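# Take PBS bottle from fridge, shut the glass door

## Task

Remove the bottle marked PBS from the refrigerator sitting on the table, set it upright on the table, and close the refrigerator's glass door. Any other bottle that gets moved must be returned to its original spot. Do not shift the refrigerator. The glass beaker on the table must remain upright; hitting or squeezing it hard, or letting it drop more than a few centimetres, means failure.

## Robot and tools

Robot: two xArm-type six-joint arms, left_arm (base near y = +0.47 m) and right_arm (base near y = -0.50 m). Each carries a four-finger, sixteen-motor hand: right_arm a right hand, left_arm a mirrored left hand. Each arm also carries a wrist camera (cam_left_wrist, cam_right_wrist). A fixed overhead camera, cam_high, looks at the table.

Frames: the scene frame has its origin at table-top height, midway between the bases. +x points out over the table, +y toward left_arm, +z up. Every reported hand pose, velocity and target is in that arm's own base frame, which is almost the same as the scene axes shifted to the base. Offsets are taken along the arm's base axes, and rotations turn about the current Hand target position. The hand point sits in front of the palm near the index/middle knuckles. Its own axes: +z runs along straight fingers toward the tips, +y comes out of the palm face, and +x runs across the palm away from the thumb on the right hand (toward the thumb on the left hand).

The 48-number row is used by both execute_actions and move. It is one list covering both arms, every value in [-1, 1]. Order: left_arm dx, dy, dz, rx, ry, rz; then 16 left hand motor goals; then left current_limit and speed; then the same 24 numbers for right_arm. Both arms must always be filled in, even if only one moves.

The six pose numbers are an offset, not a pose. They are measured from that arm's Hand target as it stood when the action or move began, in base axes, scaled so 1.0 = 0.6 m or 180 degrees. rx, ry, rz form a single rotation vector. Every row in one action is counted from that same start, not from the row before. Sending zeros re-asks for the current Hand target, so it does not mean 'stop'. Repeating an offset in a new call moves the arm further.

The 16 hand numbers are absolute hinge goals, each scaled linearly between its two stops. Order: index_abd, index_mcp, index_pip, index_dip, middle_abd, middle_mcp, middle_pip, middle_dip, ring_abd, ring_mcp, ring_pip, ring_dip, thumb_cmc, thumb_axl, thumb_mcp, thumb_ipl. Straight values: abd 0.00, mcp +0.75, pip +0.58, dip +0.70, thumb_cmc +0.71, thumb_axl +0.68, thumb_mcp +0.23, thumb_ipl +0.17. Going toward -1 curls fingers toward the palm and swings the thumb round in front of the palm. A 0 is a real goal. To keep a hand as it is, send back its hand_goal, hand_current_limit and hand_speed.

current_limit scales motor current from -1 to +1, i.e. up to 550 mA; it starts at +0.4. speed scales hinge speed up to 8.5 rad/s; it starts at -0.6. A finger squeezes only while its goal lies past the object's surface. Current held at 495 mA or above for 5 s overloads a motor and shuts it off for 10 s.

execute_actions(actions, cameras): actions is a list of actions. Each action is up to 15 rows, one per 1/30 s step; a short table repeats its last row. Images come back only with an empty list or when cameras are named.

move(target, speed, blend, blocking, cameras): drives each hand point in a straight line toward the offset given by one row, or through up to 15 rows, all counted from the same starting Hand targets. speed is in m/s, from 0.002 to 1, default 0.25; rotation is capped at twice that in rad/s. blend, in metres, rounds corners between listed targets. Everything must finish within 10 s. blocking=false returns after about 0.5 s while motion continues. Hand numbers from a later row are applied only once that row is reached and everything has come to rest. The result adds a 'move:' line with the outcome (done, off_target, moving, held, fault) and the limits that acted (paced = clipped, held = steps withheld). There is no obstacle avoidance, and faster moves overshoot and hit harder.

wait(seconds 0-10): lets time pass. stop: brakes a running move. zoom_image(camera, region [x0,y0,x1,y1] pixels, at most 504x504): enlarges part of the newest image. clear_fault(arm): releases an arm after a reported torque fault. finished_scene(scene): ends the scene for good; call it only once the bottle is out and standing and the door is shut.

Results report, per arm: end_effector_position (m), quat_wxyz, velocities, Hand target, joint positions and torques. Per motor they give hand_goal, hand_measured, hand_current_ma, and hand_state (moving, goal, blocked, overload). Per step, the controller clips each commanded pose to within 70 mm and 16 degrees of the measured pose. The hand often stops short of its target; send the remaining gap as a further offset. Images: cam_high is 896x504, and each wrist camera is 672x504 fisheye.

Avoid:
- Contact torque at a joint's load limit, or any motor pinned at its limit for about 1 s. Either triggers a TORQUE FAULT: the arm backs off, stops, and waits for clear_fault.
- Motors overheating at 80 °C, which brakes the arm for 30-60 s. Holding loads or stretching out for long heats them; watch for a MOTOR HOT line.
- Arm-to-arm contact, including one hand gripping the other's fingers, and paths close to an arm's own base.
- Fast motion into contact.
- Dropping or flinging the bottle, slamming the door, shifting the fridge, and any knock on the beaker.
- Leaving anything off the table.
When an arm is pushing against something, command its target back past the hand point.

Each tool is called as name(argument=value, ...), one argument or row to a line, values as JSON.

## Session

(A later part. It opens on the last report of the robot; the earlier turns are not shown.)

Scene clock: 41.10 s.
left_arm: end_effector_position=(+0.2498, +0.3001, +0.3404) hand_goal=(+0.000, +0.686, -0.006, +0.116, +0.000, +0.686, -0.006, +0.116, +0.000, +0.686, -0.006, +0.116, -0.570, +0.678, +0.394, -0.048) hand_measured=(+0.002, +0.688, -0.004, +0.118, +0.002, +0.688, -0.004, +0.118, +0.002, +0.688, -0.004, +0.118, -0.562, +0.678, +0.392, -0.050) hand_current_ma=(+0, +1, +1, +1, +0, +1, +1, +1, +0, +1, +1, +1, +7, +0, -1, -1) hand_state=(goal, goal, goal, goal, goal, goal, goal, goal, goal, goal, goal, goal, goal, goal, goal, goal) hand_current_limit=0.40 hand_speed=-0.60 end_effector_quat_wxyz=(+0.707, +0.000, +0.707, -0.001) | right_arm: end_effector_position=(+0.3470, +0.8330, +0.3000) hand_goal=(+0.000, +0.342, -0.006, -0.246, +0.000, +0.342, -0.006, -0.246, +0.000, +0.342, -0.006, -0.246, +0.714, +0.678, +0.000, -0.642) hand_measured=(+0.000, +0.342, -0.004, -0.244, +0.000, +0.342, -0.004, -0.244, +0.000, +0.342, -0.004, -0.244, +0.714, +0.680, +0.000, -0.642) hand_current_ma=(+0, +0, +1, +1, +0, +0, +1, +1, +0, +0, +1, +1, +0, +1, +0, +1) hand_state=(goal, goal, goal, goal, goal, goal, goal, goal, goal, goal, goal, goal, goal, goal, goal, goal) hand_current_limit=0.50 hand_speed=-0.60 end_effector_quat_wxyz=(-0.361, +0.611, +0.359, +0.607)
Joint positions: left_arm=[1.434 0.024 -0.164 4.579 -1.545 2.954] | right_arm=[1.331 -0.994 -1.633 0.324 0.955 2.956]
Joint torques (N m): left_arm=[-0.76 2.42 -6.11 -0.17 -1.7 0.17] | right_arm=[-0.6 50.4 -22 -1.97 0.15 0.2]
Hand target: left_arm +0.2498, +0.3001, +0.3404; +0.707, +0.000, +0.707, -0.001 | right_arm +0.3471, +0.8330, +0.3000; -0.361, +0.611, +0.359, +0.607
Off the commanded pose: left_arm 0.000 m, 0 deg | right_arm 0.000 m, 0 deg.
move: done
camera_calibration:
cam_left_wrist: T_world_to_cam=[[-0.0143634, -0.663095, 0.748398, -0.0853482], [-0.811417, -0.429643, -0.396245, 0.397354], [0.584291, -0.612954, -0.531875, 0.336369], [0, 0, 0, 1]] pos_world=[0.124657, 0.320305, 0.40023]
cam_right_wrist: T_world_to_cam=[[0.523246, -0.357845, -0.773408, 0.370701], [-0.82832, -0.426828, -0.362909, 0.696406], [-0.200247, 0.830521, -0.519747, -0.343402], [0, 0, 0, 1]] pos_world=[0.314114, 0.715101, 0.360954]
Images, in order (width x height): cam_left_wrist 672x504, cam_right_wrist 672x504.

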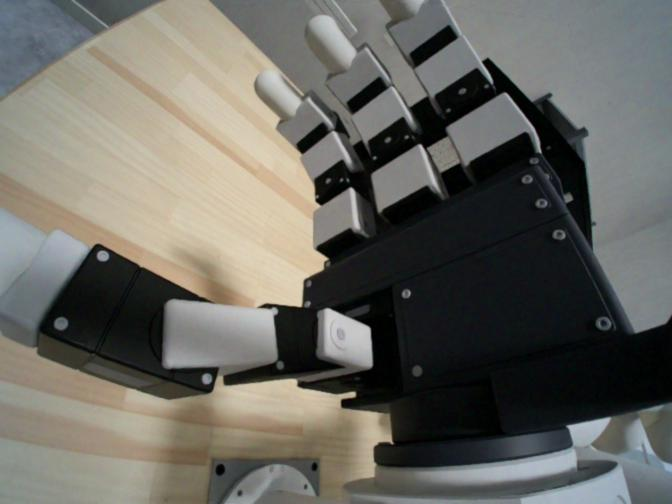

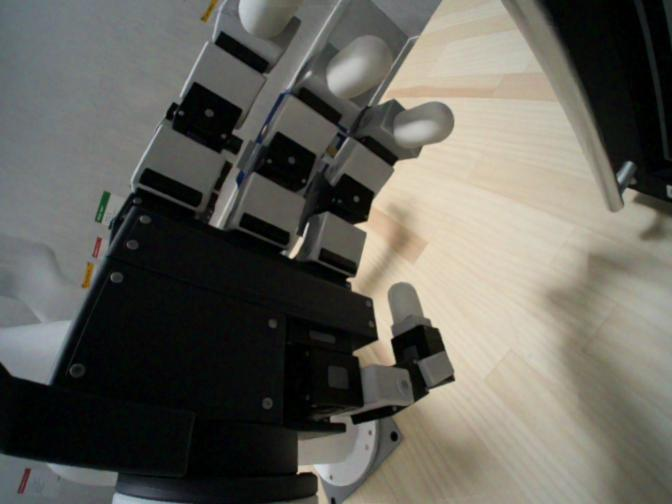

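move(
  target=[
    [0,0,0,0,0,0, 0,0.685,-0.007,0.116,0,0.685,-0.007,0.116,0,0.685,-0.007,0.116,-0.571,0.678,0.393,-0.0486,0.4,-0.6, 0.0832,-0.0033,0,0,0,0, 0,0.3425,-0.007,-0.246,0,0.3425,-0.007,-0.246,0,0.3425,-0.007,-0.246,0.714,0.678,0,-0.643,0.5,-0.6],
    [0,0,0,0,0,0, 0,0.685,-0.007,0.116,0,0.685,-0.007,0.116,0,0.685,-0.007,0.116,-0.571,0.678,0.393,-0.0486,0.4,-0.6, 0.1198,0.0133,0,0,0,0, 0,0.3425,-0.007,-0.246,0,0.3425,-0.007,-0.246,0,0.3425,-0.007,-0.246,0.714,0.678,0,-0.643,0.5,-0.6],
  ],
  speed=[0.12,0.06],
  cameras=["cam_right_wrist"],
)

Scene clock: 43.00 s.
left_arm: end_effector_position=(+0.2498, +0.3001, +0.3404) hand_goal=(+0.000, +0.686, -0.006, +0.116, +0.000, +0.686, -0.006, +0.116, +0.000, +0.686, -0.006, +0.116, -0.570, +0.678, +0.394, -0.048) hand_measured=(+0.002, +0.688, -0.004, +0.118, +0.002, +0.688, -0.004, +0.118, +0.002, +0.688, -0.004, +0.118, -0.562, +0.678, +0.392, -0.050) hand_current_ma=(+0, +1, +1, +1, +0, +1, +1, +1, +0, +1, +1, +1, +7, +0, -1, -1) hand_state=(goal, goal, goal, goal, goal, goal, goal, goal, goal, goal, goal, goal, goal, goal, goal, goal) hand_current_limit=0.40 hand_speed=-0.60 end_effector_quat_wxyz=(+0.707, +0.000, +0.707, -0.001) | right_arm: end_effector_position=(+0.4189, +0.8410, +0.3000) hand_goal=(+0.000, +0.342, -0.006, -0.246, +0.000, +0.342, -0.006, -0.246, +0.000, +0.342, -0.006, -0.246, +0.714, +0.678, +0.000, -0.642) hand_measured=(+0.000, +0.342, -0.004, -0.244, +0.000, +0.342, -0.004, -0.244, +0.000, +0.342, -0.004, -0.244, +0.714, +0.680, +0.000, -0.642) hand_current_ma=(+0, +0, +1, +1, +0, +0, +1, +1, +0, +0, +1, +1, +0, +1, +0, +1) hand_state=(goal, goal, goal, goal, goal, goal, goal, goal, goal, goal, goal, goal, goal, goal, goal, goal) hand_current_limit=0.50 hand_speed=-0.60 end_effector_quat_wxyz=(-0.361, +0.611, +0.359, +0.607)
Joint positions: left_arm=[1.434 0.024 -0.164 4.579 -1.545 2.954] | right_arm=[1.238 -1.062 -1.76 0.221 0.882 3.005]
Joint torques (N m): left_arm=[-1.12 2.95 -5.68 -0.19 -2.12 0.14] | right_arm=[-0.41 52.83 -21.33 -1.38 0.07 0.21]
Hand target: left_arm +0.2498, +0.3001, +0.3404; +0.707, +0.000, +0.707, -0.001 | right_arm +0.4189, +0.8410, +0.3000; -0.361, +0.611, +0.359, +0.607
Off the commanded pose: left_arm 0.000 m, 0 deg | right_arm 0.000 m, 0 deg.
move: done
camera_calibration:
cam_right_wrist: T_world_to_cam=[[0.523256, -0.357889, -0.773381, 0.33596], [-0.828337, -0.426759, -0.362952, 0.759349], [-0.200151, 0.830537, -0.519757, -0.335693], [0, 0, 0, 1]] pos_world=[0.386015, 0.723101, 0.360954]
Images, in order (width x height): cam_right_wrist 672x504.

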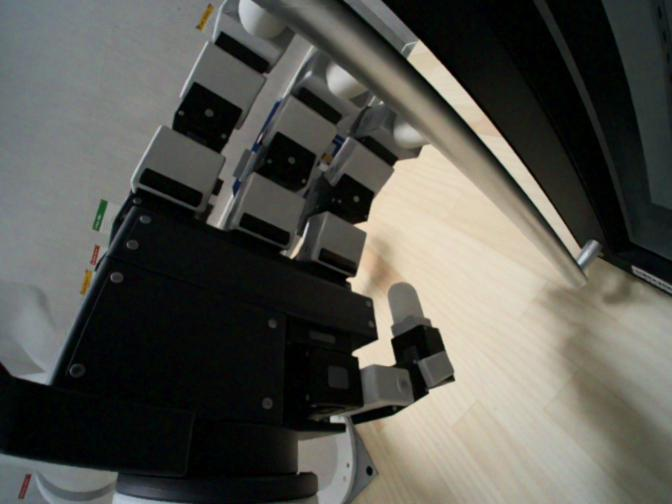

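move(
  target=[
    [0,0,0,0,0,0, 0,0.685,-0.007,0.116,0,0.685,-0.007,0.116,0,0.685,-0.007,0.116,-0.571,0.678,0.393,-0.0486,0.4,-0.6, 0.0077,0,0,0,0,0, 0,0.3425,-0.007,-0.246,0,0.3425,-0.007,-0.246,0,0.3425,-0.007,-0.246,0.714,0.678,0,-0.643,0.5,-0.6],
    [0,0,0,0,0,0, 0,0.685,-0.007,0.116,0,0.685,-0.007,0.116,0,0.685,-0.007,0.116,-0.571,0.678,0.393,-0.0486,0.4,-0.6, 0.0068,-0.0562,0,0,0,0, 0,0.3425,-0.007,-0.246,0,0.3425,-0.007,-0.246,0,0.3425,-0.007,-0.246,0.714,0.678,0,-0.643,0.5,-0.6],
  ],
  speed=[0.05,0.05],
  cameras=["cam_right_wrist"],
)

Scene clock: 44.93 s.
left_arm: end_effector_position=(+0.2498, +0.3001, +0.3404) hand_goal=(+0.000, +0.686, -0.006, +0.116, +0.000, +0.686, -0.006, +0.116, +0.000, +0.686, -0.006, +0.116, -0.570, +0.678, +0.394, -0.048) hand_measured=(+0.002, +0.688, -0.004, +0.118, +0.002, +0.688, -0.004, +0.118, +0.002, +0.688, -0.004, +0.118, -0.562, +0.678, +0.392, -0.050) hand_current_ma=(+0, +1, +1, +1, +0, +1, +1, +1, +0, +1, +1, +1, +7, +0, -1, -1) hand_state=(goal, goal, goal, goal, goal, goal, goal, goal, goal, goal, goal, goal, goal, goal, goal, goal) hand_current_limit=0.40 hand_speed=-0.60 end_effector_quat_wxyz=(+0.707, +0.000, +0.707, -0.001) | right_arm: end_effector_position=(+0.4230, +0.8073, +0.3000) hand_goal=(+0.000, +0.342, -0.006, -0.246, +0.000, +0.342, -0.006, -0.246, +0.000, +0.342, -0.006, -0.246, +0.714, +0.678, +0.000, -0.642) hand_measured=(+0.000, +0.362, +0.014, -0.236, +0.000, +0.356, +0.008, -0.240, +0.000, +0.350, +0.002, -0.242, +0.714, +0.680, +0.000, -0.642) hand_current_ma=(+0, +28, +28, +10, +0, +19, +16, +5, +0, +7, +7, +3, +0, +1, +0, +1) hand_state=(goal, goal, blocked, goal, goal, goal, goal, goal, goal, goal, goal, goal, goal, goal, goal, goal) hand_current_limit=0.50 hand_speed=-0.60 end_effector_quat_wxyz=(-0.361, +0.611, +0.359, +0.607)
Joint positions: left_arm=[1.434 0.024 -0.164 4.579 -1.545 2.954] | right_arm=[1.216 -0.989 -1.623 0.184 0.942 3.038]
Joint torques (N m): left_arm=[-0.47 3.72 -5.61 -0.03 -2.38 0.06] | right_arm=[0.27 99.05 -11.86 -1.65 1.9 0.3]
Hand target: left_arm +0.2498, +0.3001, +0.3404; +0.707, +0.000, +0.707, -0.001 | right_arm +0.4230, +0.8073, +0.3000; -0.361, +0.611, +0.359, +0.607
Off the commanded pose: left_arm 0.000 m, 0 deg | right_arm 0.000 m, 0 deg.
move: done
camera_calibration:
cam_right_wrist: T_world_to_cam=[[0.523256, -0.357889, -0.773381, 0.321754], [-0.828337, -0.426759, -0.362952, 0.748363], [-0.200151, 0.830537, -0.519757, -0.306883], [0, 0, 0, 1]] pos_world=[0.390115, 0.689401, 0.360954]
Images, in order (width x height): cam_right_wrist 672x504.

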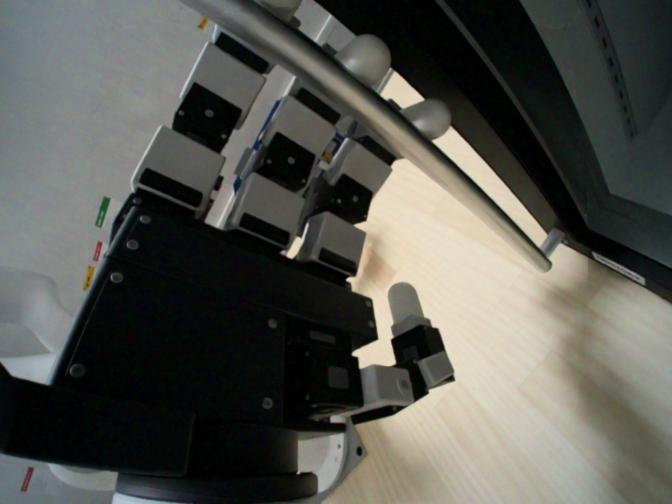

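execute_actions(
  actions=[
    [[0,0,0,0,0,0, 0,0.685,-0.007,0.116,0,0.685,-0.007,0.116,0,0.685,-0.007,0.116,-0.571,0.678,0.393,-0.0486,0.4,-0.6, 0,0,0,0,0,0, 0,0.3425,-0.007,-0.246,0,0.3425,-0.007,-0.246,0,0.3425,-0.007,-0.246,-0.571,0.678,-0.25,-0.643,0.75,-0.6]],
    [[0,0,0,0,0,0, 0,0.685,-0.007,0.116,0,0.685,-0.007,0.116,0,0.685,-0.007,0.116,-0.571,0.678,0.393,-0.0486,0.4,-0.6, 0,0,0,0,0,0, 0,0.3425,-0.007,-0.246,0,0.3425,-0.007,-0.246,0,0.3425,-0.007,-0.246,-0.571,0.678,-0.25,-0.643,0.75,-0.6]],
    [[0,0,0,0,0,0, 0,0.685,-0.007,0.116,0,0.685,-0.007,0.116,0,0.685,-0.007,0.116,-0.571,0.678,0.393,-0.0486,0.4,-0.6, 0,0,0,0,0,0, 0,0.2,-0.25,-0.45,0,0.2,-0.25,-0.45,0,0.2,-0.25,-0.45,-0.571,0.678,-0.1,-0.643,0.75,-0.6]],
    [[0,0,0,0,0,0, 0,0.685,-0.007,0.116,0,0.685,-0.007,0.116,0,0.685,-0.007,0.116,-0.571,0.678,0.393,-0.0486,0.4,-0.6, 0,0,0,0,0,0, 0,0.2,-0.25,-0.45,0,0.2,-0.25,-0.45,0,0.2,-0.25,-0.45,-0.571,0.678,-0.1,-0.643,0.75,-0.6]],
  ],
  cameras=["cam_right_wrist"],
)

Scene clock: 47.63 s.
left_arm: end_effector_position=(+0.2498, +0.3001, +0.3404) hand_goal=(+0.000, +0.686, -0.006, +0.116, +0.000, +0.686, -0.006, +0.116, +0.000, +0.686, -0.006, +0.116, -0.570, +0.678, +0.394, -0.048) hand_measured=(+0.002, +0.688, -0.004, +0.118, +0.002, +0.688, -0.004, +0.118, +0.002, +0.688, -0.004, +0.118, -0.562, +0.678, +0.392, -0.050) hand_current_ma=(+0, +1, +1, +1, +0, +1, +1, +1, +0, +1, +1, +1, +7, +0, -1, -1) hand_state=(goal, goal, goal, goal, goal, goal, goal, goal, goal, goal, goal, goal, goal, goal, goal, goal) hand_current_limit=0.40 hand_speed=-0.60 end_effector_quat_wxyz=(+0.707, +0.000, +0.707, -0.001) | right_arm: end_effector_position=(+0.4230, +0.8073, +0.3000) hand_goal=(+0.000, +0.200, -0.250, -0.450, +0.000, +0.200, -0.250, -0.450, +0.000, +0.200, -0.250, -0.450, -0.570, +0.678, -0.100, -0.642) hand_measured=(+0.002, +0.282, -0.102, -0.382, +0.004, +0.280, -0.112, -0.386, +0.002, +0.272, -0.138, -0.374, -0.558, +0.680, -0.102, -0.642) hand_current_ma=(+1, +236, +481, +161, +2, +220, +451, +147, +1, +195, +332, +193, +15, +1, -2, +1) hand_state=(goal, blocked, blocked, blocked, goal, blocked, blocked, blocked, goal, blocked, blocked, blocked, goal, goal, goal, goal) hand_current_limit=0.75 hand_speed=-0.60 end_effector_quat_wxyz=(-0.361, +0.611, +0.359, +0.607)
Joint positions: left_arm=[1.434 0.024 -0.164 4.579 -1.545 2.954] | right_arm=[1.216 -0.989 -1.623 0.184 0.942 3.038]
Joint torques (N m): left_arm=[-0.86 4.15 -5.84 0.05 -2.6 0.16] | right_arm=[8.01 94.1 -22.83 -0.39 0.75 0.32]
Hand target: left_arm +0.2498, +0.3001, +0.3404; +0.707, +0.000, +0.707, -0.001 | right_arm +0.4230, +0.8073, +0.3000; -0.361, +0.611, +0.359, +0.607
Off the commanded pose: left_arm 0.000 m, 0 deg | right_arm 0.000 m, 0 deg.
Step readings (end_effector_position of left_arm | right_arm):
0: (+0.2498, +0.3001, +0.3404) | (+0.4230, +0.8073, +0.3000)
1: (+0.2498, +0.3001, +0.3404) | (+0.4230, +0.8073, +0.3000)
2: (+0.2498, +0.3001, +0.3404) | (+0.4230, +0.8073, +0.3000)
4: (+0.2498, +0.3001, +0.3404) | (+0.4230, +0.8073, +0.3000)
8: (+0.2498, +0.3001, +0.3404) | (+0.4230, +0.8073, +0.3000)
15: (+0.2498, +0.3001, +0.3404) | (+0.4230, +0.8073, +0.3000)
16: (+0.2498, +0.3001, +0.3404) | (+0.4230, +0.8073, +0.3000)
17: (+0.2498, +0.3001, +0.3404) | (+0.4230, +0.8073, +0.3000)
19: (+0.2498, +0.3001, +0.3404) | (+0.4230, +0.8073, +0.3000)
23: (+0.2498, +0.3001, +0.3404) | (+0.4230, +0.8073, +0.3000)
30: (+0.2498, +0.3001, +0.3404) | (+0.4230, +0.8073, +0.3000)
31: (+0.2498, +0.3001, +0.3404) | (+0.4230, +0.8073, +0.3000)
32: (+0.2498, +0.3001, +0.3404) | (+0.4230, +0.8073, +0.3000)
34: (+0.2498, +0.3001, +0.3404) | (+0.4230, +0.8073, +0.3000)
38: (+0.2498, +0.3001, +0.3404) | (+0.4231, +0.8072, +0.3000)
45: (+0.2498, +0.3001, +0.3404) | (+0.4231, +0.8072, +0.3000)
46: (+0.2498, +0.3001, +0.3404) | (+0.4231, +0.8072, +0.3000)
47: (+0.2498, +0.3001, +0.3404) | (+0.4231, +0.8072, +0.3000)
49: (+0.2498, +0.3001, +0.3404) | (+0.4230, +0.8072, +0.3000)
53: (+0.2498, +0.3001, +0.3404) | (+0.4230, +0.8072, +0.3000)
60: (+0.2498, +0.3001, +0.3404) | (+0.4230, +0.8072, +0.3000)
camera_calibration:
cam_right_wrist: T_world_to_cam=[[0.523256, -0.357889, -0.773381, 0.321718], [-0.828337, -0.426759, -0.362952, 0.748321], [-0.200151, 0.830537, -0.519757, -0.3068], [0, 0, 0, 1]] pos_world=[0.390115, 0.689301, 0.360954]
Images, in order (width x height): cam_right_wrist 672x504.

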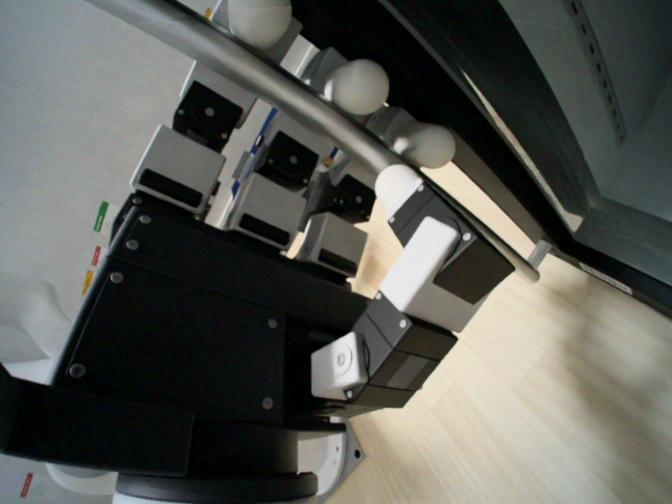

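move(
  target=[0,0,0,0,0,0, 0,0.685,-0.007,0.116,0,0.685,-0.007,0.116,0,0.685,-0.007,0.116,-0.571,0.678,0.393,-0.0486,0.4,-0.6, -0.114,-0.0212,0,0,0,0.0556, 0,0.2,-0.25,-0.45,0,0.2,-0.25,-0.45,0,0.2,-0.25,-0.45,-0.571,0.678,-0.1,-0.643,0.75,-0.6],
  speed=0.06,
  cameras=["cam_right_wrist"],
)

Scene clock: 50.00 s.
left_arm: end_effector_position=(+0.2498, +0.3001, +0.3404) hand_goal=(+0.000, +0.686, -0.006, +0.116, +0.000, +0.686, -0.006, +0.116, +0.000, +0.686, -0.006, +0.116, -0.570, +0.678, +0.394, -0.048) hand_measured=(+0.002, +0.688, -0.004, +0.118, +0.002, +0.688, -0.004, +0.118, +0.002, +0.688, -0.004, +0.118, -0.562, +0.678, +0.392, -0.050) hand_current_ma=(+0, +1, +1, +1, +0, +1, +1, +1, +0, +1, +1, +1, +7, +0, -1, -1) hand_state=(goal, goal, goal, goal, goal, goal, goal, goal, goal, goal, goal, goal, goal, goal, goal, goal) hand_current_limit=0.40 hand_speed=-0.60 end_effector_quat_wxyz=(+0.707, +0.000, +0.707, -0.001) | right_arm: end_effector_position=(+0.3547, +0.7945, +0.3000) hand_goal=(+0.000, +0.200, -0.250, -0.450, +0.000, +0.200, -0.250, -0.450, +0.000, +0.200, -0.250, -0.450, -0.570, +0.678, -0.100, -0.642) hand_measured=(+0.006, +0.280, -0.116, -0.384, +0.008, +0.278, -0.124, -0.388, +0.006, +0.276, -0.154, -0.368, -0.558, +0.680, -0.102, -0.642) hand_current_ma=(+4, +224, +436, +153, +5, +216, +400, +145, +4, +207, +270, +212, +15, +1, -2, +1) hand_state=(goal, blocked, blocked, blocked, goal, blocked, blocked, blocked, goal, blocked, blocked, blocked, goal, goal, goal, goal) hand_current_limit=0.75 hand_speed=-0.60 end_effector_quat_wxyz=(-0.412, +0.577, +0.411, +0.573)
Joint positions: left_arm=[1.434 0.024 -0.164 4.579 -1.545 2.954] | right_arm=[1.251 -0.877 -1.414 0.01 1.031 3.142]
Joint torques (N m): left_arm=[0.13 5.22 -6 -0.21 -2.62 0.16] | right_arm=[3.41 114.52 -15.14 -0.58 3.69 0.11]
Hand target: left_arm +0.2498, +0.3001, +0.3404; +0.707, +0.000, +0.707, -0.001 | right_arm +0.3546, +0.7945, +0.3000; -0.412, +0.577, +0.411, +0.573
Off the commanded pose: left_arm 0.000 m, 0 deg | right_arm 0.000 m, 0 deg.
move: done
camera_calibration:
cam_right_wrist: T_world_to_cam=[[0.577436, -0.261565, -0.773403, 0.257194], [-0.741646, -0.564124, -0.362939, 0.764697], [-0.341363, 0.783165, -0.519734, -0.222229], [0, 0, 0, 1]] pos_world=[0.342761, 0.672699, 0.360954]
Images, in order (width x height): cam_right_wrist 672x504.

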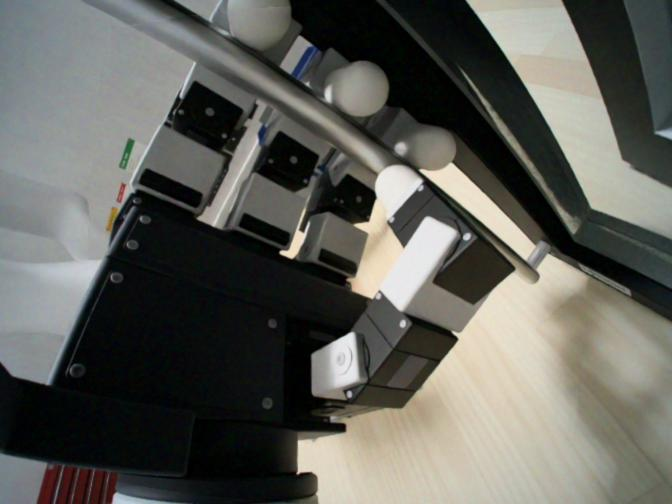

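move(
  target=[
    [0,0,0,0,0,0, 0,0.685,-0.007,0.116,0,0.685,-0.007,0.116,0,0.685,-0.007,0.116,-0.571,0.678,0.393,-0.0486,0.4,-0.6, -0.1083,-0.041,0,0,0,0.0556, 0,0.2,-0.25,-0.45,0,0.2,-0.25,-0.45,0,0.2,-0.25,-0.45,-0.571,0.678,-0.1,-0.643,0.75,-0.6],
    [0,0,0,0,0,0, 0,0.685,-0.007,0.116,0,0.685,-0.007,0.116,0,0.685,-0.007,0.116,-0.571,0.678,0.393,-0.0486,0.4,-0.6, -0.208,-0.1,0,0,0,0.1111, 0,0.2,-0.25,-0.45,0,0.2,-0.25,-0.45,0,0.2,-0.25,-0.45,-0.571,0.678,-0.1,-0.643,0.75,-0.6],
    [0,0,0,0,0,0, 0,0.685,-0.007,0.116,0,0.685,-0.007,0.116,0,0.685,-0.007,0.116,-0.571,0.678,0.393,-0.0486,0.4,-0.6, -0.296,-0.1755,0,0,0,0.1667, 0,0.2,-0.25,-0.45,0,0.2,-0.25,-0.45,0,0.2,-0.25,-0.45,-0.571,0.678,-0.1,-0.643,0.75,-0.6],
    [0,0,0,0,0,0, 0,0.685,-0.007,0.116,0,0.685,-0.007,0.116,0,0.685,-0.007,0.116,-0.571,0.678,0.393,-0.0486,0.4,-0.6, -0.3695,-0.2653,0,0,0,0.2222, 0,0.2,-0.25,-0.45,0,0.2,-0.25,-0.45,0,0.2,-0.25,-0.45,-0.571,0.678,-0.1,-0.643,0.75,-0.6],
    [0,0,0,0,0,0, 0,0.685,-0.007,0.116,0,0.685,-0.007,0.116,0,0.685,-0.007,0.116,-0.571,0.678,0.393,-0.0486,0.4,-0.6, -0.4265,-0.3663,0,0,0,0.2778, 0,0.2,-0.25,-0.45,0,0.2,-0.25,-0.45,0,0.2,-0.25,-0.45,-0.571,0.678,-0.1,-0.643,0.75,-0.6],
  ],
  speed=[0.15,0.15,0.15,0.15,0.15],
  blend=[0.01,0.01,0.01,0.01,0],
  cameras=["cam_right_wrist","cam_high"],
)

Scene clock: 54.10 s.
left_arm: end_effector_position=(+0.2498, +0.3001, +0.3404) hand_goal=(+0.000, +0.686, -0.006, +0.116, +0.000, +0.686, -0.006, +0.116, +0.000, +0.686, -0.006, +0.116, -0.570, +0.678, +0.394, -0.048) hand_measured=(+0.002, +0.688, -0.004, +0.118, +0.002, +0.688, -0.004, +0.118, +0.002, +0.688, -0.004, +0.118, -0.562, +0.678, +0.392, -0.050) hand_current_ma=(+0, +1, +1, +1, +0, +1, +1, +1, +0, +1, +1, +1, +7, +0, -1, -1) hand_state=(goal, goal, goal, goal, goal, goal, goal, goal, goal, goal, goal, goal, goal, goal, goal, goal) hand_current_limit=0.40 hand_speed=-0.60 end_effector_quat_wxyz=(+0.707, +0.000, +0.707, -0.001) | right_arm: end_effector_position=(+0.0987, +0.5748, +0.3000) hand_goal=(+0.000, +0.200, -0.250, -0.450, +0.000, +0.200, -0.250, -0.450, +0.000, +0.200, -0.250, -0.450, -0.570, +0.678, -0.100, -0.642) hand_measured=(+0.020, +0.278, -0.116, -0.382, +0.024, +0.300, -0.126, -0.406, +0.052, +0.326, -0.178, -0.386, -0.558, +0.680, -0.102, -0.642) hand_current_ma=(+21, +218, +436, +163, +28, +307, +391, +85, +91, +434, +175, +149, +15, +1, -2, +1) hand_state=(goal, blocked, blocked, blocked, blocked, blocked, blocked, blocked, blocked, blocked, blocked, blocked, goal, goal, goal, goal) hand_current_limit=0.75 hand_speed=-0.60 end_effector_quat_wxyz=(+0.616, -0.349, -0.616, -0.345)
Joint positions: left_arm=[1.434 0.024 -0.164 4.579 -1.545 2.954] | right_arm=[1.183 -0.411 -0.567 -0.938 1.475 3.272]
Joint torques (N m): left_arm=[-0.06 6.35 -5.99 -0.11 -2.61 0.13] | right_arm=[-9.08 79.04 -11.56 2.05 5.31 -1.5]
Hand target: left_arm +0.2498, +0.3001, +0.3404; +0.707, +0.000, +0.707, -0.001 | right_arm +0.0987, +0.5748, +0.3000; +0.616, -0.349, -0.616, -0.345
Off the commanded pose: left_arm 0.000 m, 0 deg | right_arm 0.000 m, 0 deg.
move: done
camera_calibration:
cam_right_wrist: T_world_to_cam=[[0.571493, 0.274228, -0.77343, 0.0401518], [-0.0444298, -0.930787, -0.362851, 0.592751], [-0.819403, 0.24173, -0.519755, 0.220909], [0, 0, 0, 1]] pos_world=[0.184403, 0.487314, 0.360953]
Images, in order (width x height): cam_high 896x504, cam_right_wrist 672x504.

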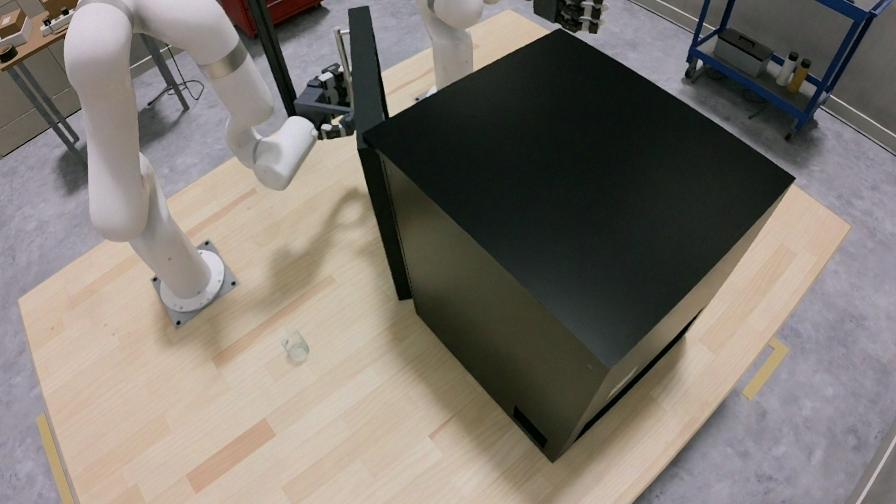

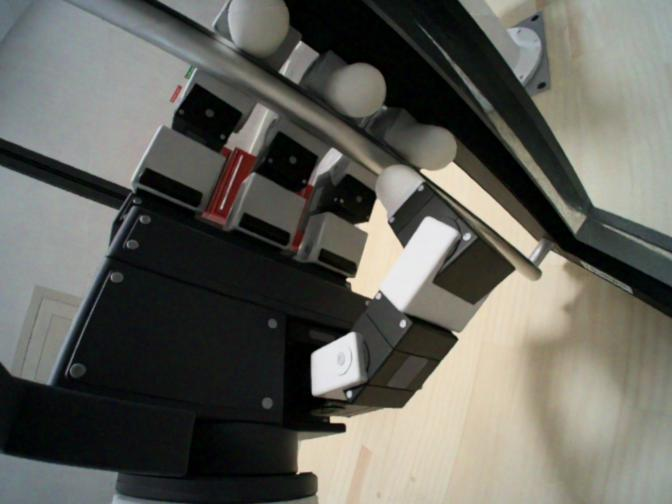

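move(
  target=[
    [0.2833,-0.225,0.083,0,0,0, 0,0.685,-0.007,0.116,0,0.685,-0.007,0.116,0,0.685,-0.007,0.116,-0.571,0.678,0.393,-0.0486,0.4,-0.6, -0.0385,-0.1093,0,0,0,0.0556, 0,0.2,-0.25,-0.45,0,0.2,-0.25,-0.45,0,0.2,-0.25,-0.45,-0.571,0.678,-0.1,-0.643,0.75,-0.6],
    [0.2,-0.592,0.083,0,0,0, 0,0.685,-0.007,0.116,0,0.685,-0.007,0.116,0,0.685,-0.007,0.116,-0.571,0.678,0.393,-0.0486,0.4,-0.6, -0.0572,-0.2237,0,0,0,0.1111, 0,0.2,-0.25,-0.45,0,0.2,-0.25,-0.45,0,0.2,-0.25,-0.45,-0.571,0.678,-0.1,-0.643,0.75,-0.6],
  ],
  speed=[0.2,0.2],
  blend=[0.01,0],
  cameras=["all"],
)

Scene clock: 59.77 s.
left_arm: end_effector_position=(+0.3698, -0.0551, +0.3902) hand_goal=(+0.000, +0.686, -0.006, +0.116, +0.000, +0.686, -0.006, +0.116, +0.000, +0.686, -0.006, +0.116, -0.570, +0.678, +0.394, -0.048) hand_measured=(+0.002, +0.686, -0.004, +0.118, +0.002, +0.686, -0.004, +0.118, +0.002, +0.686, -0.004, +0.118, -0.562, +0.678, +0.394, -0.050) hand_current_ma=(+0, +0, +0, +1, +0, +0, +1, +1, +1, +0, +1, +1, +7, +0, +0, -1) hand_state=(goal, goal, goal, goal, goal, goal, goal, goal, goal, goal, goal, goal, goal, goal, goal, goal) hand_current_limit=0.40 hand_speed=-0.60 end_effector_quat_wxyz=(+0.707, +0.000, +0.707, -0.001) | right_arm: end_effector_position=(+0.0644, +0.4405, +0.3000) hand_goal=(+0.000, +0.200, -0.250, -0.450, +0.000, +0.200, -0.250, -0.450, +0.000, +0.200, -0.250, -0.450, -0.570, +0.678, -0.100, -0.642) hand_measured=(+0.022, +0.294, -0.116, -0.386, +0.028, +0.318, -0.126, -0.414, +0.054, +0.344, -0.170, -0.404, -0.558, +0.680, -0.102, -0.642) hand_current_ma=(+27, +280, +436, +151, +37, +394, +391, +67, +96, +481, +205, +90, +15, +1, -2, +1) hand_state=(blocked, blocked, blocked, blocked, blocked, blocked, blocked, blocked, blocked, blocked, blocked, blocked, goal, goal, goal, goal) hand_current_limit=0.75 hand_speed=-0.60 end_effector_quat_wxyz=(+0.666, -0.237, -0.667, -0.233)
Joint positions: left_arm=[-0.751 0.282 -0.146 2.345 -1.261 3.442] | right_arm=[0.913 -0.3 -0.38 -1.551 1.566 3.226]
Joint torques (N m): left_arm=[-0.53 -1.59 -16.4 -0.99 -3.19 0.56] | right_arm=[-8.58 56.77 -9.37 1.22 5.34 -2.02]
Hand target: left_arm +0.3698, -0.0551, +0.3902; +0.707, +0.000, +0.707, -0.001 | right_arm +0.0644, +0.4405, +0.3000; +0.666, -0.237, -0.667, -0.233
Off the commanded pose: left_arm 0.000 m, 0 deg | right_arm 0.000 m, 0 deg.
move: done
camera_calibration:
cam_left_wrist: T_world_to_cam=[[-0.0144069, -0.663049, 0.748438, -0.356366], [-0.811394, -0.429667, -0.396265, 0.361894], [0.584322, -0.612987, -0.531803, 0.0750404], [0, 0, 0, 1]] pos_world=[0.244657, -0.0347949, 0.45003]
cam_right_wrist: T_world_to_cam=[[0.443198, 0.453213, -0.773417, 0.0259531], [0.276584, -0.889821, -0.362932, 0.427669], [-0.852688, -0.0530638, -0.519718, 0.357244], [0, 0, 0, 1]] pos_world=[0.174829, 0.387743, 0.360954]

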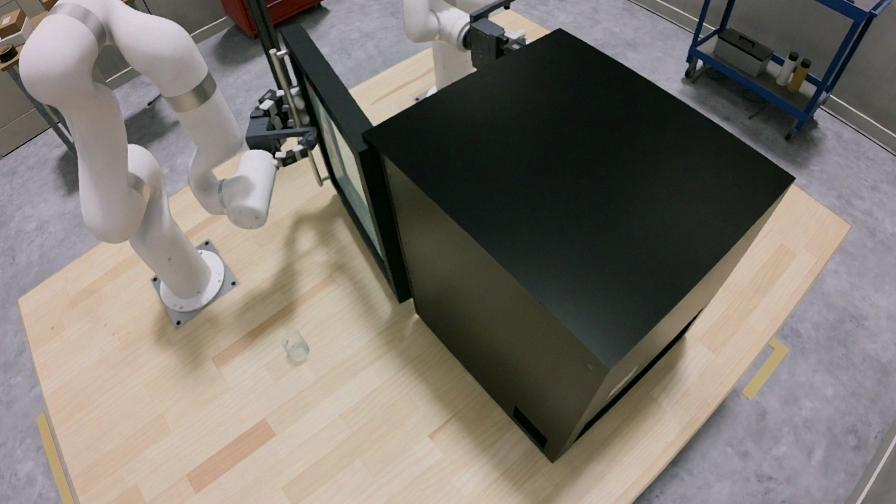

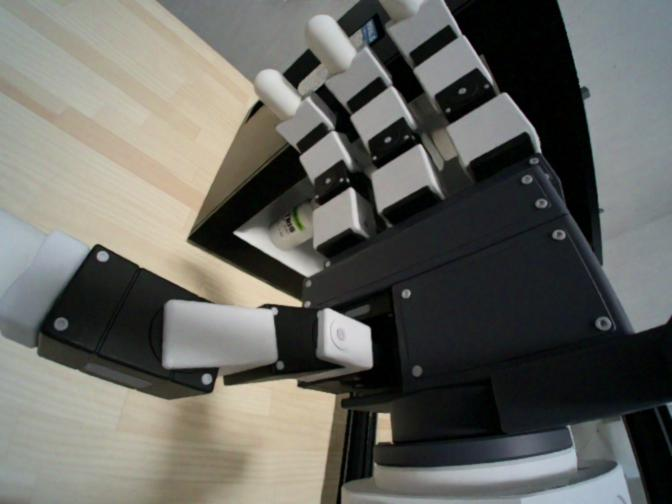

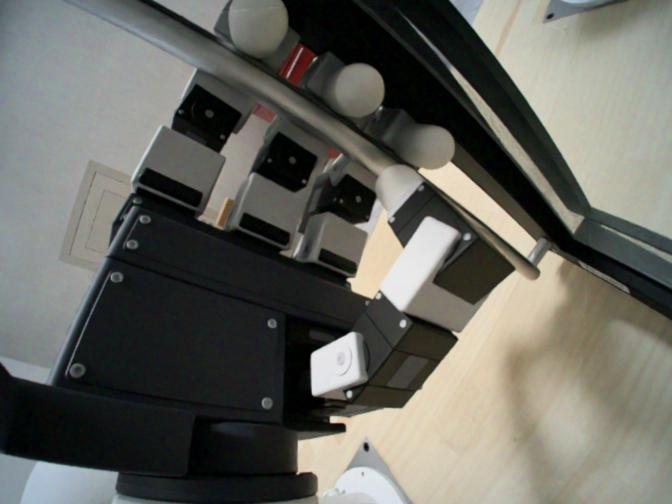

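move(
  target=[
    [0.05,-0.132,0.017,0,0,-0.5, 0,0.754,0.576,0.696,0,0.754,0.576,0.696,0,0.754,0.576,0.696,0.714,0.678,0.0,-0.643,0.4,-0.4, 0,0,0,0,0,0, 0,0.2,-0.25,-0.45,0,0.2,-0.25,-0.45,0,0.2,-0.25,-0.45,-0.571,0.678,-0.1,-0.643,0.75,-0.6],
    [-0.085,-0.21,0.05,0.523,-0.523,-0.272, 0,0.754,0.576,0.696,0,0.754,0.576,0.696,0,0.754,0.576,0.696,0.714,0.678,0.0,-0.643,0.4,-0.4, 0,0,0,0,0,0, 0,0.2,-0.25,-0.45,0,0.2,-0.25,-0.45,0,0.2,-0.25,-0.45,-0.571,0.678,-0.1,-0.643,0.75,-0.6],
  ],
  speed=[0.4,0.4],
  blend=[0.03,0],
  cameras=["cam_left_wrist"],
)

Scene clock: 66.13 s.
left_arm: end_effector_position=(+0.3188, -0.1811, +0.4202) hand_goal=(+0.000, +0.754, +0.576, +0.696, +0.000, +0.754, +0.576, +0.696, +0.000, +0.754, +0.576, +0.696, +0.714, +0.678, +0.000, -0.642) hand_measured=(+0.000, +0.762, +0.576, +0.694, +0.000, +0.762, +0.576, +0.694, +0.000, +0.762, +0.576, +0.694, +0.720, +0.678, +0.000, -0.640) hand_current_ma=(+0, +5, +0, -1, +0, +6, +0, -1, +0, +6, +0, -1, +3, +0, +0, +1) hand_state=(goal, goal, goal, goal, goal, goal, goal, goal, goal, goal, goal, goal, goal, goal, goal, goal) hand_current_limit=0.40 hand_speed=-0.40 end_effector_quat_wxyz=(+0.674, +0.675, -0.212, +0.213) | right_arm: end_effector_position=(+0.0644, +0.4405, +0.3000) hand_goal=(+0.000, +0.200, -0.250, -0.450, +0.000, +0.200, -0.250, -0.450, +0.000, +0.200, -0.250, -0.450, -0.570, +0.678, -0.100, -0.642) hand_measured=(+0.022, +0.294, -0.116, -0.386, +0.028, +0.318, -0.126, -0.414, +0.054, +0.344, -0.170, -0.404, -0.558, +0.680, -0.102, -0.642) hand_current_ma=(+27, +280, +436, +151, +38, +394, +391, +67, +96, +481, +205, +90, +15, +1, -2, +1) hand_state=(blocked, blocked, blocked, blocked, blocked, blocked, blocked, blocked, blocked, blocked, blocked, blocked, goal, goal, goal, goal) hand_current_limit=0.75 hand_speed=-0.60 end_effector_quat_wxyz=(+0.666, -0.237, -0.667, -0.233)
Joint positions: left_arm=[0.111 -0.34 -0.512 4.82 -1.59 5.152] | right_arm=[0.913 -0.3 -0.38 -1.551 1.566 3.226]
Joint torques (N m): left_arm=[-1.01 23.22 -11.26 -1.77 -3.36 0.41] | right_arm=[-8.54 56.03 -10.12 1.6 5.43 -2.01]
Hand target: left_arm +0.3188, -0.1811, +0.4202; +0.674, +0.675, -0.212, +0.213 | right_arm +0.0644, +0.4405, +0.3000; +0.666, -0.237, -0.667, -0.233
Off the commanded pose: left_arm 0.000 m, 0 deg | right_arm 0.000 m, 0 deg.
move: done
camera_calibration:
cam_left_wrist: T_world_to_cam=[[-0.232859, 0.0136094, -0.972415, 0.452167], [0.57075, 0.811505, -0.125317, -0.0515195], [0.787414, -0.584187, -0.196734, -0.15682], [0, 0, 0, 1]] pos_world=[0.258179, -0.0559579, 0.402386]
Images, in order (width x height): cam_left_wrist 672x504.

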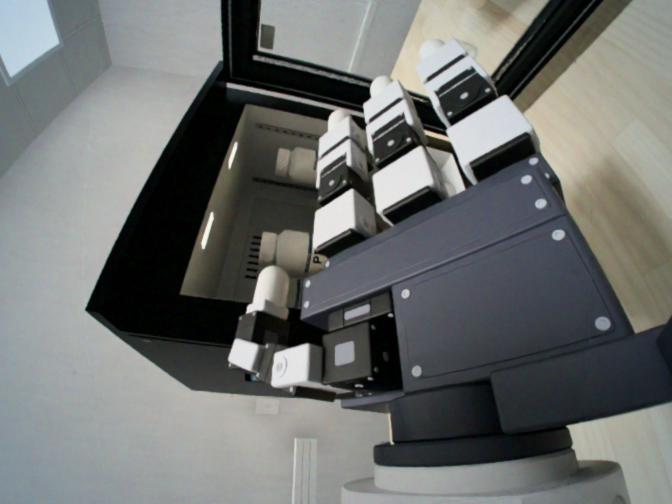

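move(
  target=[0.0,0.0,-0.133,0,0,0, 0,0.754,0.576,0.696,0,0.754,0.576,0.696,0,0.754,0.576,0.696,0.714,0.678,0.0,-0.643,0.4,-0.4, 0,0,0,0,0,0, 0,0.2,-0.25,-0.45,0,0.2,-0.25,-0.45,0,0.2,-0.25,-0.45,-0.571,0.678,-0.1,-0.643,0.75,-0.6],
  speed=0.2,
  cameras=["cam_left_wrist"],
)

zoom_image(
  camera="cam_left_wrist",
  region=[60, 100, 340, 340],
)

Scene clock: 68.47 s.
left_arm: end_effector_position=(+0.3188, -0.1811, +0.3404) hand_goal=(+0.000, +0.754, +0.576, +0.696, +0.000, +0.754, +0.576, +0.696, +0.000, +0.754, +0.576, +0.696, +0.714, +0.678, +0.000, -0.642) hand_measured=(+0.000, +0.762, +0.576, +0.694, +0.000, +0.762, +0.576, +0.694, +0.000, +0.762, +0.576, +0.694, +0.720, +0.678, +0.000, -0.640) hand_current_ma=(+0, +5, +0, -1, +0, +6, +0, -1, +0, +6, +0, -1, +3, +0, +0, +1) hand_state=(goal, goal, goal, goal, goal, goal, goal, goal, goal, goal, goal, goal, goal, goal, goal, goal) hand_current_limit=0.40 hand_speed=-0.40 end_effector_quat_wxyz=(+0.674, +0.675, -0.212, +0.213) | right_arm: end_effector_position=(+0.0644, +0.4405, +0.3000) hand_goal=(+0.000, +0.200, -0.250, -0.450, +0.000, +0.200, -0.250, -0.450, +0.000, +0.200, -0.250, -0.450, -0.570, +0.678, -0.100, -0.642) hand_measured=(+0.022, +0.294, -0.116, -0.386, +0.028, +0.318, -0.126, -0.414, +0.054, +0.344, -0.170, -0.404, -0.558, +0.680, -0.102, -0.642) hand_current_ma=(+27, +280, +436, +151, +38, +394, +391, +67, +96, +481, +205, +90, +15, +1, -2, +1) hand_state=(blocked, blocked, blocked, blocked, blocked, blocked, blocked, blocked, blocked, blocked, blocked, blocked, goal, goal, goal, goal) hand_current_limit=0.75 hand_speed=-0.60 end_effector_quat_wxyz=(+0.666, -0.237, -0.667, -0.233)
Joint positions: left_arm=[0.111 -0.587 -0.551 4.822 -1.567 5.358] | right_arm=[0.913 -0.3 -0.38 -1.551 1.566 3.226]
Joint torques (N m): left_arm=[-0.97 9.13 -7.22 -0.77 -3.21 0.5] | right_arm=[-7.25 57.43 -10.97 1.63 5.41 -2.06]
Hand target: left_arm +0.3188, -0.1811, +0.3404; +0.674, +0.675, -0.212, +0.213 | right_arm +0.0644, +0.4405, +0.3000; +0.666, -0.237, -0.667, -0.233
Off the commanded pose: left_arm 0.000 m, 0 deg | right_arm 0.000 m, 0 deg.
move: done
camera_calibration:
cam_left_wrist: T_world_to_cam=[[-0.232731, 0.013755, -0.972444, 0.374555], [0.570687, 0.811582, -0.125101, -0.0614886], [0.787497, -0.584076, -0.19673, -0.172594], [0, 0, 0, 1]] pos_world=[0.258179, -0.0560571, 0.322587]
Images, in order (width x height): cam_left_wrist 672x504.

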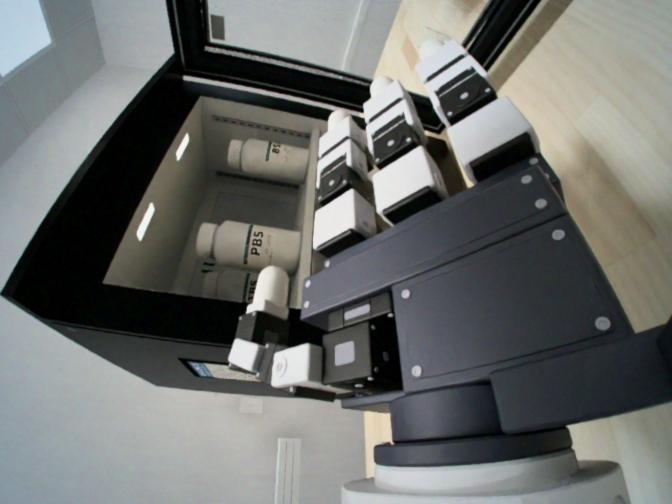

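Scaled by 1.800 from the camera's 672x504 image, which has a finer 960x720 frame.

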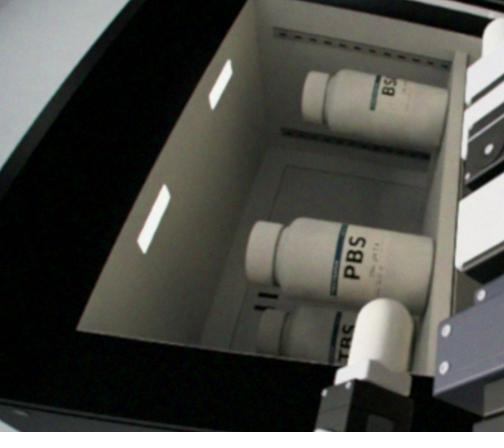

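move(
  target=[
    [0.102,0.035,0.033,0,0.694,0, 0,0.616,-0.299,0.116,0,0.616,-0.299,0.116,0,0.616,-0.299,0.116,-0.571,0.678,0.393,-0.643,0.5,-0.4, 0,0,0,0,0,0, 0,0.2,-0.25,-0.45,0,0.2,-0.25,-0.45,0,0.2,-0.25,-0.45,-0.571,0.678,-0.1,-0.643,0.75,-0.6],
    [0.1917,-0.1367,0.016,-0.357,0.619,0.186, 0,0.616,-0.299,0.116,0,0.616,-0.299,0.116,0,0.616,-0.299,0.116,-0.571,0.678,0.393,-0.643,0.5,-0.4, 0,0,0,0,0,0, 0,0.2,-0.25,-0.45,0,0.2,-0.25,-0.45,0,0.2,-0.25,-0.45,-0.571,0.678,-0.1,-0.643,0.75,-0.6],
  ],
  speed=[0.4,0.3],
  blend=[0.02,0],
  cameras=["cam_left_wrist"],
)

Scene clock: 76.37 s.
left_arm: end_effector_position=(+0.4338, -0.2631, +0.3500) hand_goal=(+0.000, +0.616, -0.298, +0.116, +0.000, +0.616, -0.298, +0.116, +0.000, +0.616, -0.298, +0.116, -0.570, +0.678, +0.394, -0.642) hand_measured=(+0.000, +0.618, -0.296, +0.118, +0.000, +0.618, -0.296, +0.118, +0.000, +0.618, -0.296, +0.118, -0.564, +0.678, +0.392, -0.640) hand_current_ma=(+0, +0, +1, +1, +0, +0, +1, +1, +0, +0, +1, +1, +4, +0, -1, +0) hand_state=(goal, goal, goal, goal, goal, goal, goal, goal, goal, goal, goal, goal, goal, goal, goal, goal) hand_current_limit=0.50 hand_speed=-0.40 end_effector_quat_wxyz=(+0.682, +0.183, +0.684, -0.184) | right_arm: end_effector_position=(+0.0644, +0.4405, +0.3000) hand_goal=(+0.000, +0.200, -0.250, -0.450, +0.000, +0.200, -0.250, -0.450, +0.000, +0.200, -0.250, -0.450, -0.570, +0.678, -0.100, -0.642) hand_measured=(+0.022, +0.294, -0.116, -0.386, +0.028, +0.318, -0.126, -0.414, +0.054, +0.344, -0.170, -0.404, -0.558, +0.680, -0.102, -0.642) hand_current_ma=(+27, +280, +436, +151, +38, +394, +391, +67, +96, +481, +205, +90, +15, +1, -2, +1) hand_state=(blocked, blocked, blocked, blocked, blocked, blocked, blocked, blocked, blocked, blocked, blocked, blocked, goal, goal, goal, goal) hand_current_limit=0.75 hand_speed=-0.60 end_effector_quat_wxyz=(+0.666, -0.237, -0.667, -0.233)
Joint positions: left_arm=[-0.845 -0.138 -0.383 2.813 -1.336 3.218] | right_arm=[0.913 -0.3 -0.38 -1.551 1.566 3.226]
Joint torques (N m): left_arm=[-1 5.65 -14.37 -1.39 -3.28 0.52] | right_arm=[-8.88 56 -12.82 1.94 5.39 -1.95]
Hand target: left_arm +0.4338, -0.2631, +0.3500; +0.682, +0.183, +0.684, -0.184 | right_arm +0.0644, +0.4405, +0.3000; +0.666, -0.237, -0.667, -0.233
Off the commanded pose: left_arm 0.000 m, 0 deg | right_arm 0.000 m, 0 deg.
move: done
camera_calibration:
cam_left_wrist: T_world_to_cam=[[-0.342819, -0.567104, 0.748912, -0.295758], [-0.918185, 0.0338033, -0.394708, 0.47627], [0.198525, -0.822953, -0.532294, 0.00103377], [0, 0, 0, 1]] pos_world=[0.335707, -0.182974, 0.410034]
Images, in order (width x height): cam_left_wrist 672x504.

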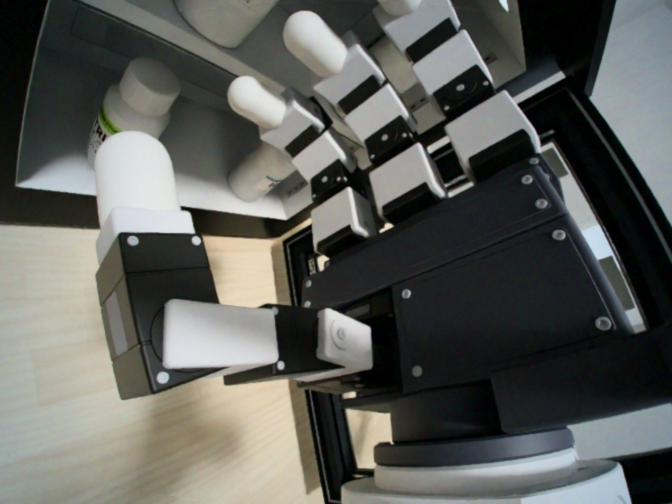

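zoom_image(
  camera="cam_left_wrist",
  region=[60, 0, 460, 230],
)

Scaled by 1.260 from the camera's 672x504 image, which has a finer 960x720 frame.

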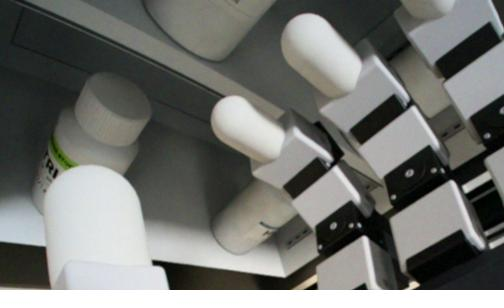

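move(
  target=[
    [0,0,0.0133,0,0,0, 0,0.616,-0.299,0.116,0,0.616,-0.299,0.116,0,0.616,-0.299,0.116,-0.571,0.678,0.393,-0.643,0.5,-0.4, 0,0,0,0,0,0, 0,0.2,-0.25,-0.45,0,0.2,-0.25,-0.45,0,0.2,-0.25,-0.45,-0.571,0.678,-0.1,-0.643,0.75,-0.6],
    [0.1155,-0.0667,0.0133,0,0,0, 0,0.616,-0.299,0.116,0,0.616,-0.299,0.116,0,0.616,-0.299,0.116,-0.571,0.678,0.393,-0.643,0.5,-0.4, 0,0,0,0,0,0, 0,0.2,-0.25,-0.45,0,0.2,-0.25,-0.45,0,0.2,-0.25,-0.45,-0.571,0.678,-0.1,-0.643,0.75,-0.6],
  ],
  speed=[0.1,0.1],
  blend=[0.005,0],
  cameras=["cam_left_wrist"],
)

zoom_image(
  camera="cam_left_wrist",
  region=[80, 0, 480, 240],
)

Scene clock: 79.73 s.
left_arm: end_effector_position=(+0.5031, -0.3031, +0.3580) hand_goal=(+0.000, +0.616, -0.298, +0.116, +0.000, +0.616, -0.298, +0.116, +0.000, +0.616, -0.298, +0.116, -0.570, +0.678, +0.394, -0.642) hand_measured=(+0.000, +0.618, -0.296, +0.118, +0.000, +0.618, -0.296, +0.118, +0.000, +0.618, -0.296, +0.118, -0.564, +0.678, +0.392, -0.640) hand_current_ma=(+0, +0, +1, +1, +0, +0, +1, +1, +0, +0, +1, +1, +4, +0, -1, +0) hand_state=(goal, goal, goal, goal, goal, goal, goal, goal, goal, goal, goal, goal, goal, goal, goal, goal) hand_current_limit=0.50 hand_speed=-0.40 end_effector_quat_wxyz=(+0.682, +0.183, +0.684, -0.184) | right_arm: end_effector_position=(+0.0644, +0.4405, +0.3000) hand_goal=(+0.000, +0.200, -0.250, -0.450, +0.000, +0.200, -0.250, -0.450, +0.000, +0.200, -0.250, -0.450, -0.570, +0.678, -0.100, -0.642) hand_measured=(+0.022, +0.294, -0.116, -0.386, +0.028, +0.318, -0.126, -0.414, +0.054, +0.344, -0.170, -0.404, -0.558, +0.680, -0.102, -0.642) hand_current_ma=(+27, +280, +436, +151, +38, +394, +391, +67, +96, +481, +205, +90, +15, +1, -2, +1) hand_state=(blocked, blocked, blocked, blocked, blocked, blocked, blocked, blocked, blocked, blocked, blocked, blocked, goal, goal, goal, goal) hand_current_limit=0.75 hand_speed=-0.60 end_effector_quat_wxyz=(+0.666, -0.237, -0.667, -0.233)
Joint positions: left_arm=[-0.778 -0.271 -0.587 2.876 -1.263 3.221] | right_arm=[0.913 -0.3 -0.38 -1.551 1.566 3.226]
Joint torques (N m): left_arm=[1.7 9.05 -15.37 0.87 -0.69 0.01] | right_arm=[-8.36 56.57 -13.28 2.23 5.54 -2.2]
Hand target: left_arm +0.5031, -0.3032, +0.3580; +0.682, +0.183, +0.684, -0.184 | right_arm +0.0644, +0.4405, +0.3000; +0.666, -0.237, -0.667, -0.233
Off the commanded pose: left_arm 0.000 m, 0 deg | right_arm 0.000 m, 0 deg.
move: done; blend cut to 0.004 m at target 1
camera_calibration:
cam_left_wrist: T_world_to_cam=[[-0.342767, -0.567106, 0.748934, -0.300632], [-0.918204, 0.0337716, -0.394666, 0.544354], [0.198524, -0.822952, -0.532294, -0.0414368], [0, 0, 0, 1]] pos_world=[0.405007, -0.222974, 0.417935]
Images, in order (width x height): cam_left_wrist 672x504.

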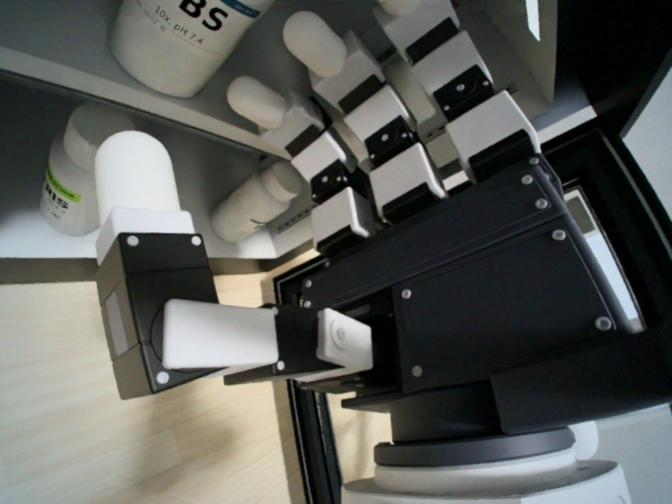

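Scaled by 1.260 from the camera's 672x504 image, which has a finer 960x720 frame.

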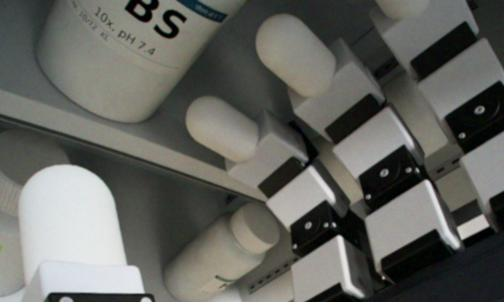

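zoom_image(
  camera="cam_left_wrist",
  region=[90, 0, 290, 150],
)

Scaled by 2.520 from the camera's 672x504 image, which has a finer 960x720 frame.

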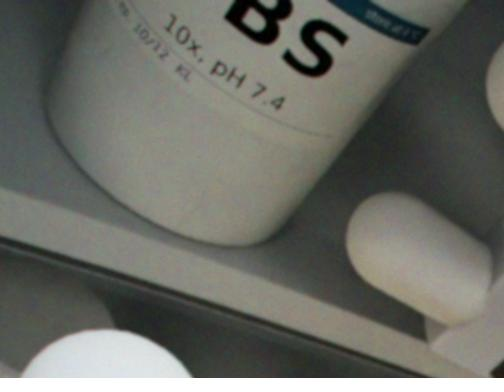

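move(
  target=[
    [0,0,0.0133,0,0,0, 0,0.616,-0.299,0.116,0,0.616,-0.299,0.116,0,0.616,-0.299,0.116,-0.571,0.678,0.393,-0.643,0.5,-0.4, 0,0,0,0,0,0, 0,0.2,-0.25,-0.45,0,0.2,-0.25,-0.45,0,0.2,-0.25,-0.45,-0.571,0.678,-0.1,-0.643,0.75,-0.6],
    [0.0672,-0.0377,0.0133,0,0,0, 0,0.616,-0.299,0.116,0,0.616,-0.299,0.116,0,0.616,-0.299,0.116,-0.571,0.678,0.393,-0.643,0.5,-0.4, 0,0,0,0,0,0, 0,0.2,-0.25,-0.45,0,0.2,-0.25,-0.45,0,0.2,-0.25,-0.45,-0.571,0.678,-0.1,-0.643,0.75,-0.6],
  ],
  speed=[0.1,0.08],
  blend=[0.003,0],
  cameras=["cam_left_wrist"],
)

zoom_image(
  camera="cam_left_wrist",
  region=[0, 0, 400, 240],
)

Scene clock: 83.07 s.
left_arm: end_effector_position=(+0.5434, -0.3258, +0.3660) hand_goal=(+0.000, +0.616, -0.298, +0.116, +0.000, +0.616, -0.298, +0.116, +0.000, +0.616, -0.298, +0.116, -0.570, +0.678, +0.394, -0.642) hand_measured=(+0.000, +0.618, -0.296, +0.118, +0.000, +0.618, -0.296, +0.118, +0.000, +0.618, -0.296, +0.118, -0.564, +0.678, +0.392, -0.640) hand_current_ma=(+0, +0, +1, +1, +0, +0, +1, +1, +0, +0, +1, +1, +5, +0, -1, +0) hand_state=(goal, goal, goal, goal, goal, goal, goal, goal, goal, goal, goal, goal, goal, goal, goal, goal) hand_current_limit=0.50 hand_speed=-0.40 end_effector_quat_wxyz=(+0.682, +0.183, +0.684, -0.184) | right_arm: end_effector_position=(+0.0644, +0.4405, +0.3000) hand_goal=(+0.000, +0.200, -0.250, -0.450, +0.000, +0.200, -0.250, -0.450, +0.000, +0.200, -0.250, -0.450, -0.570, +0.678, -0.100, -0.642) hand_measured=(+0.022, +0.294, -0.116, -0.386, +0.028, +0.318, -0.126, -0.414, +0.054, +0.344, -0.170, -0.404, -0.558, +0.680, -0.102, -0.642) hand_current_ma=(+27, +280, +436, +151, +38, +394, +391, +67, +96, +481, +205, +90, +15, +1, -2, +1) hand_state=(blocked, blocked, blocked, blocked, blocked, blocked, blocked, blocked, blocked, blocked, blocked, blocked, goal, goal, goal, goal) hand_current_limit=0.75 hand_speed=-0.60 end_effector_quat_wxyz=(+0.666, -0.237, -0.667, -0.233)
Joint positions: left_arm=[-0.75 -0.339 -0.711 2.901 -1.206 3.226] | right_arm=[0.913 -0.3 -0.38 -1.551 1.566 3.226]
Joint torques (N m): left_arm=[2.83 9.57 -15.66 0.72 -0.67 -0.04] | right_arm=[-9.13 54.97 -14.43 2.6 5.27 -2.08]
Hand target: left_arm +0.5435, -0.3258, +0.3660; +0.682, +0.183, +0.684, -0.184 | right_arm +0.0644, +0.4405, +0.3000; +0.666, -0.237, -0.667, -0.233
Off the commanded pose: left_arm 0.000 m, 0 deg | right_arm 0.000 m, 0 deg.
move: done
camera_calibration:
cam_left_wrist: T_world_to_cam=[[-0.342767, -0.567106, 0.748934, -0.305683], [-0.918204, 0.0337716, -0.394666, 0.585281], [0.198524, -0.822952, -0.532294, -0.0638599], [0, 0, 0, 1]] pos_world=[0.445307, -0.245674, 0.425935]
Images, in order (width x height): cam_left_wrist 672x504.

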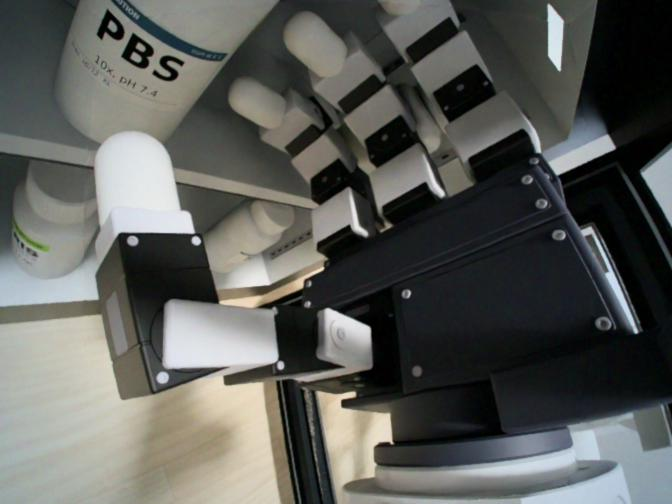

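Scaled by 1.260 from the camera's 672x504 image, which has a finer 960x720 frame.

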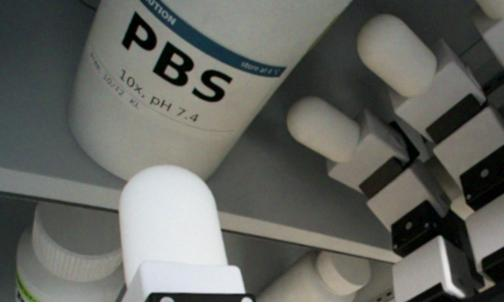

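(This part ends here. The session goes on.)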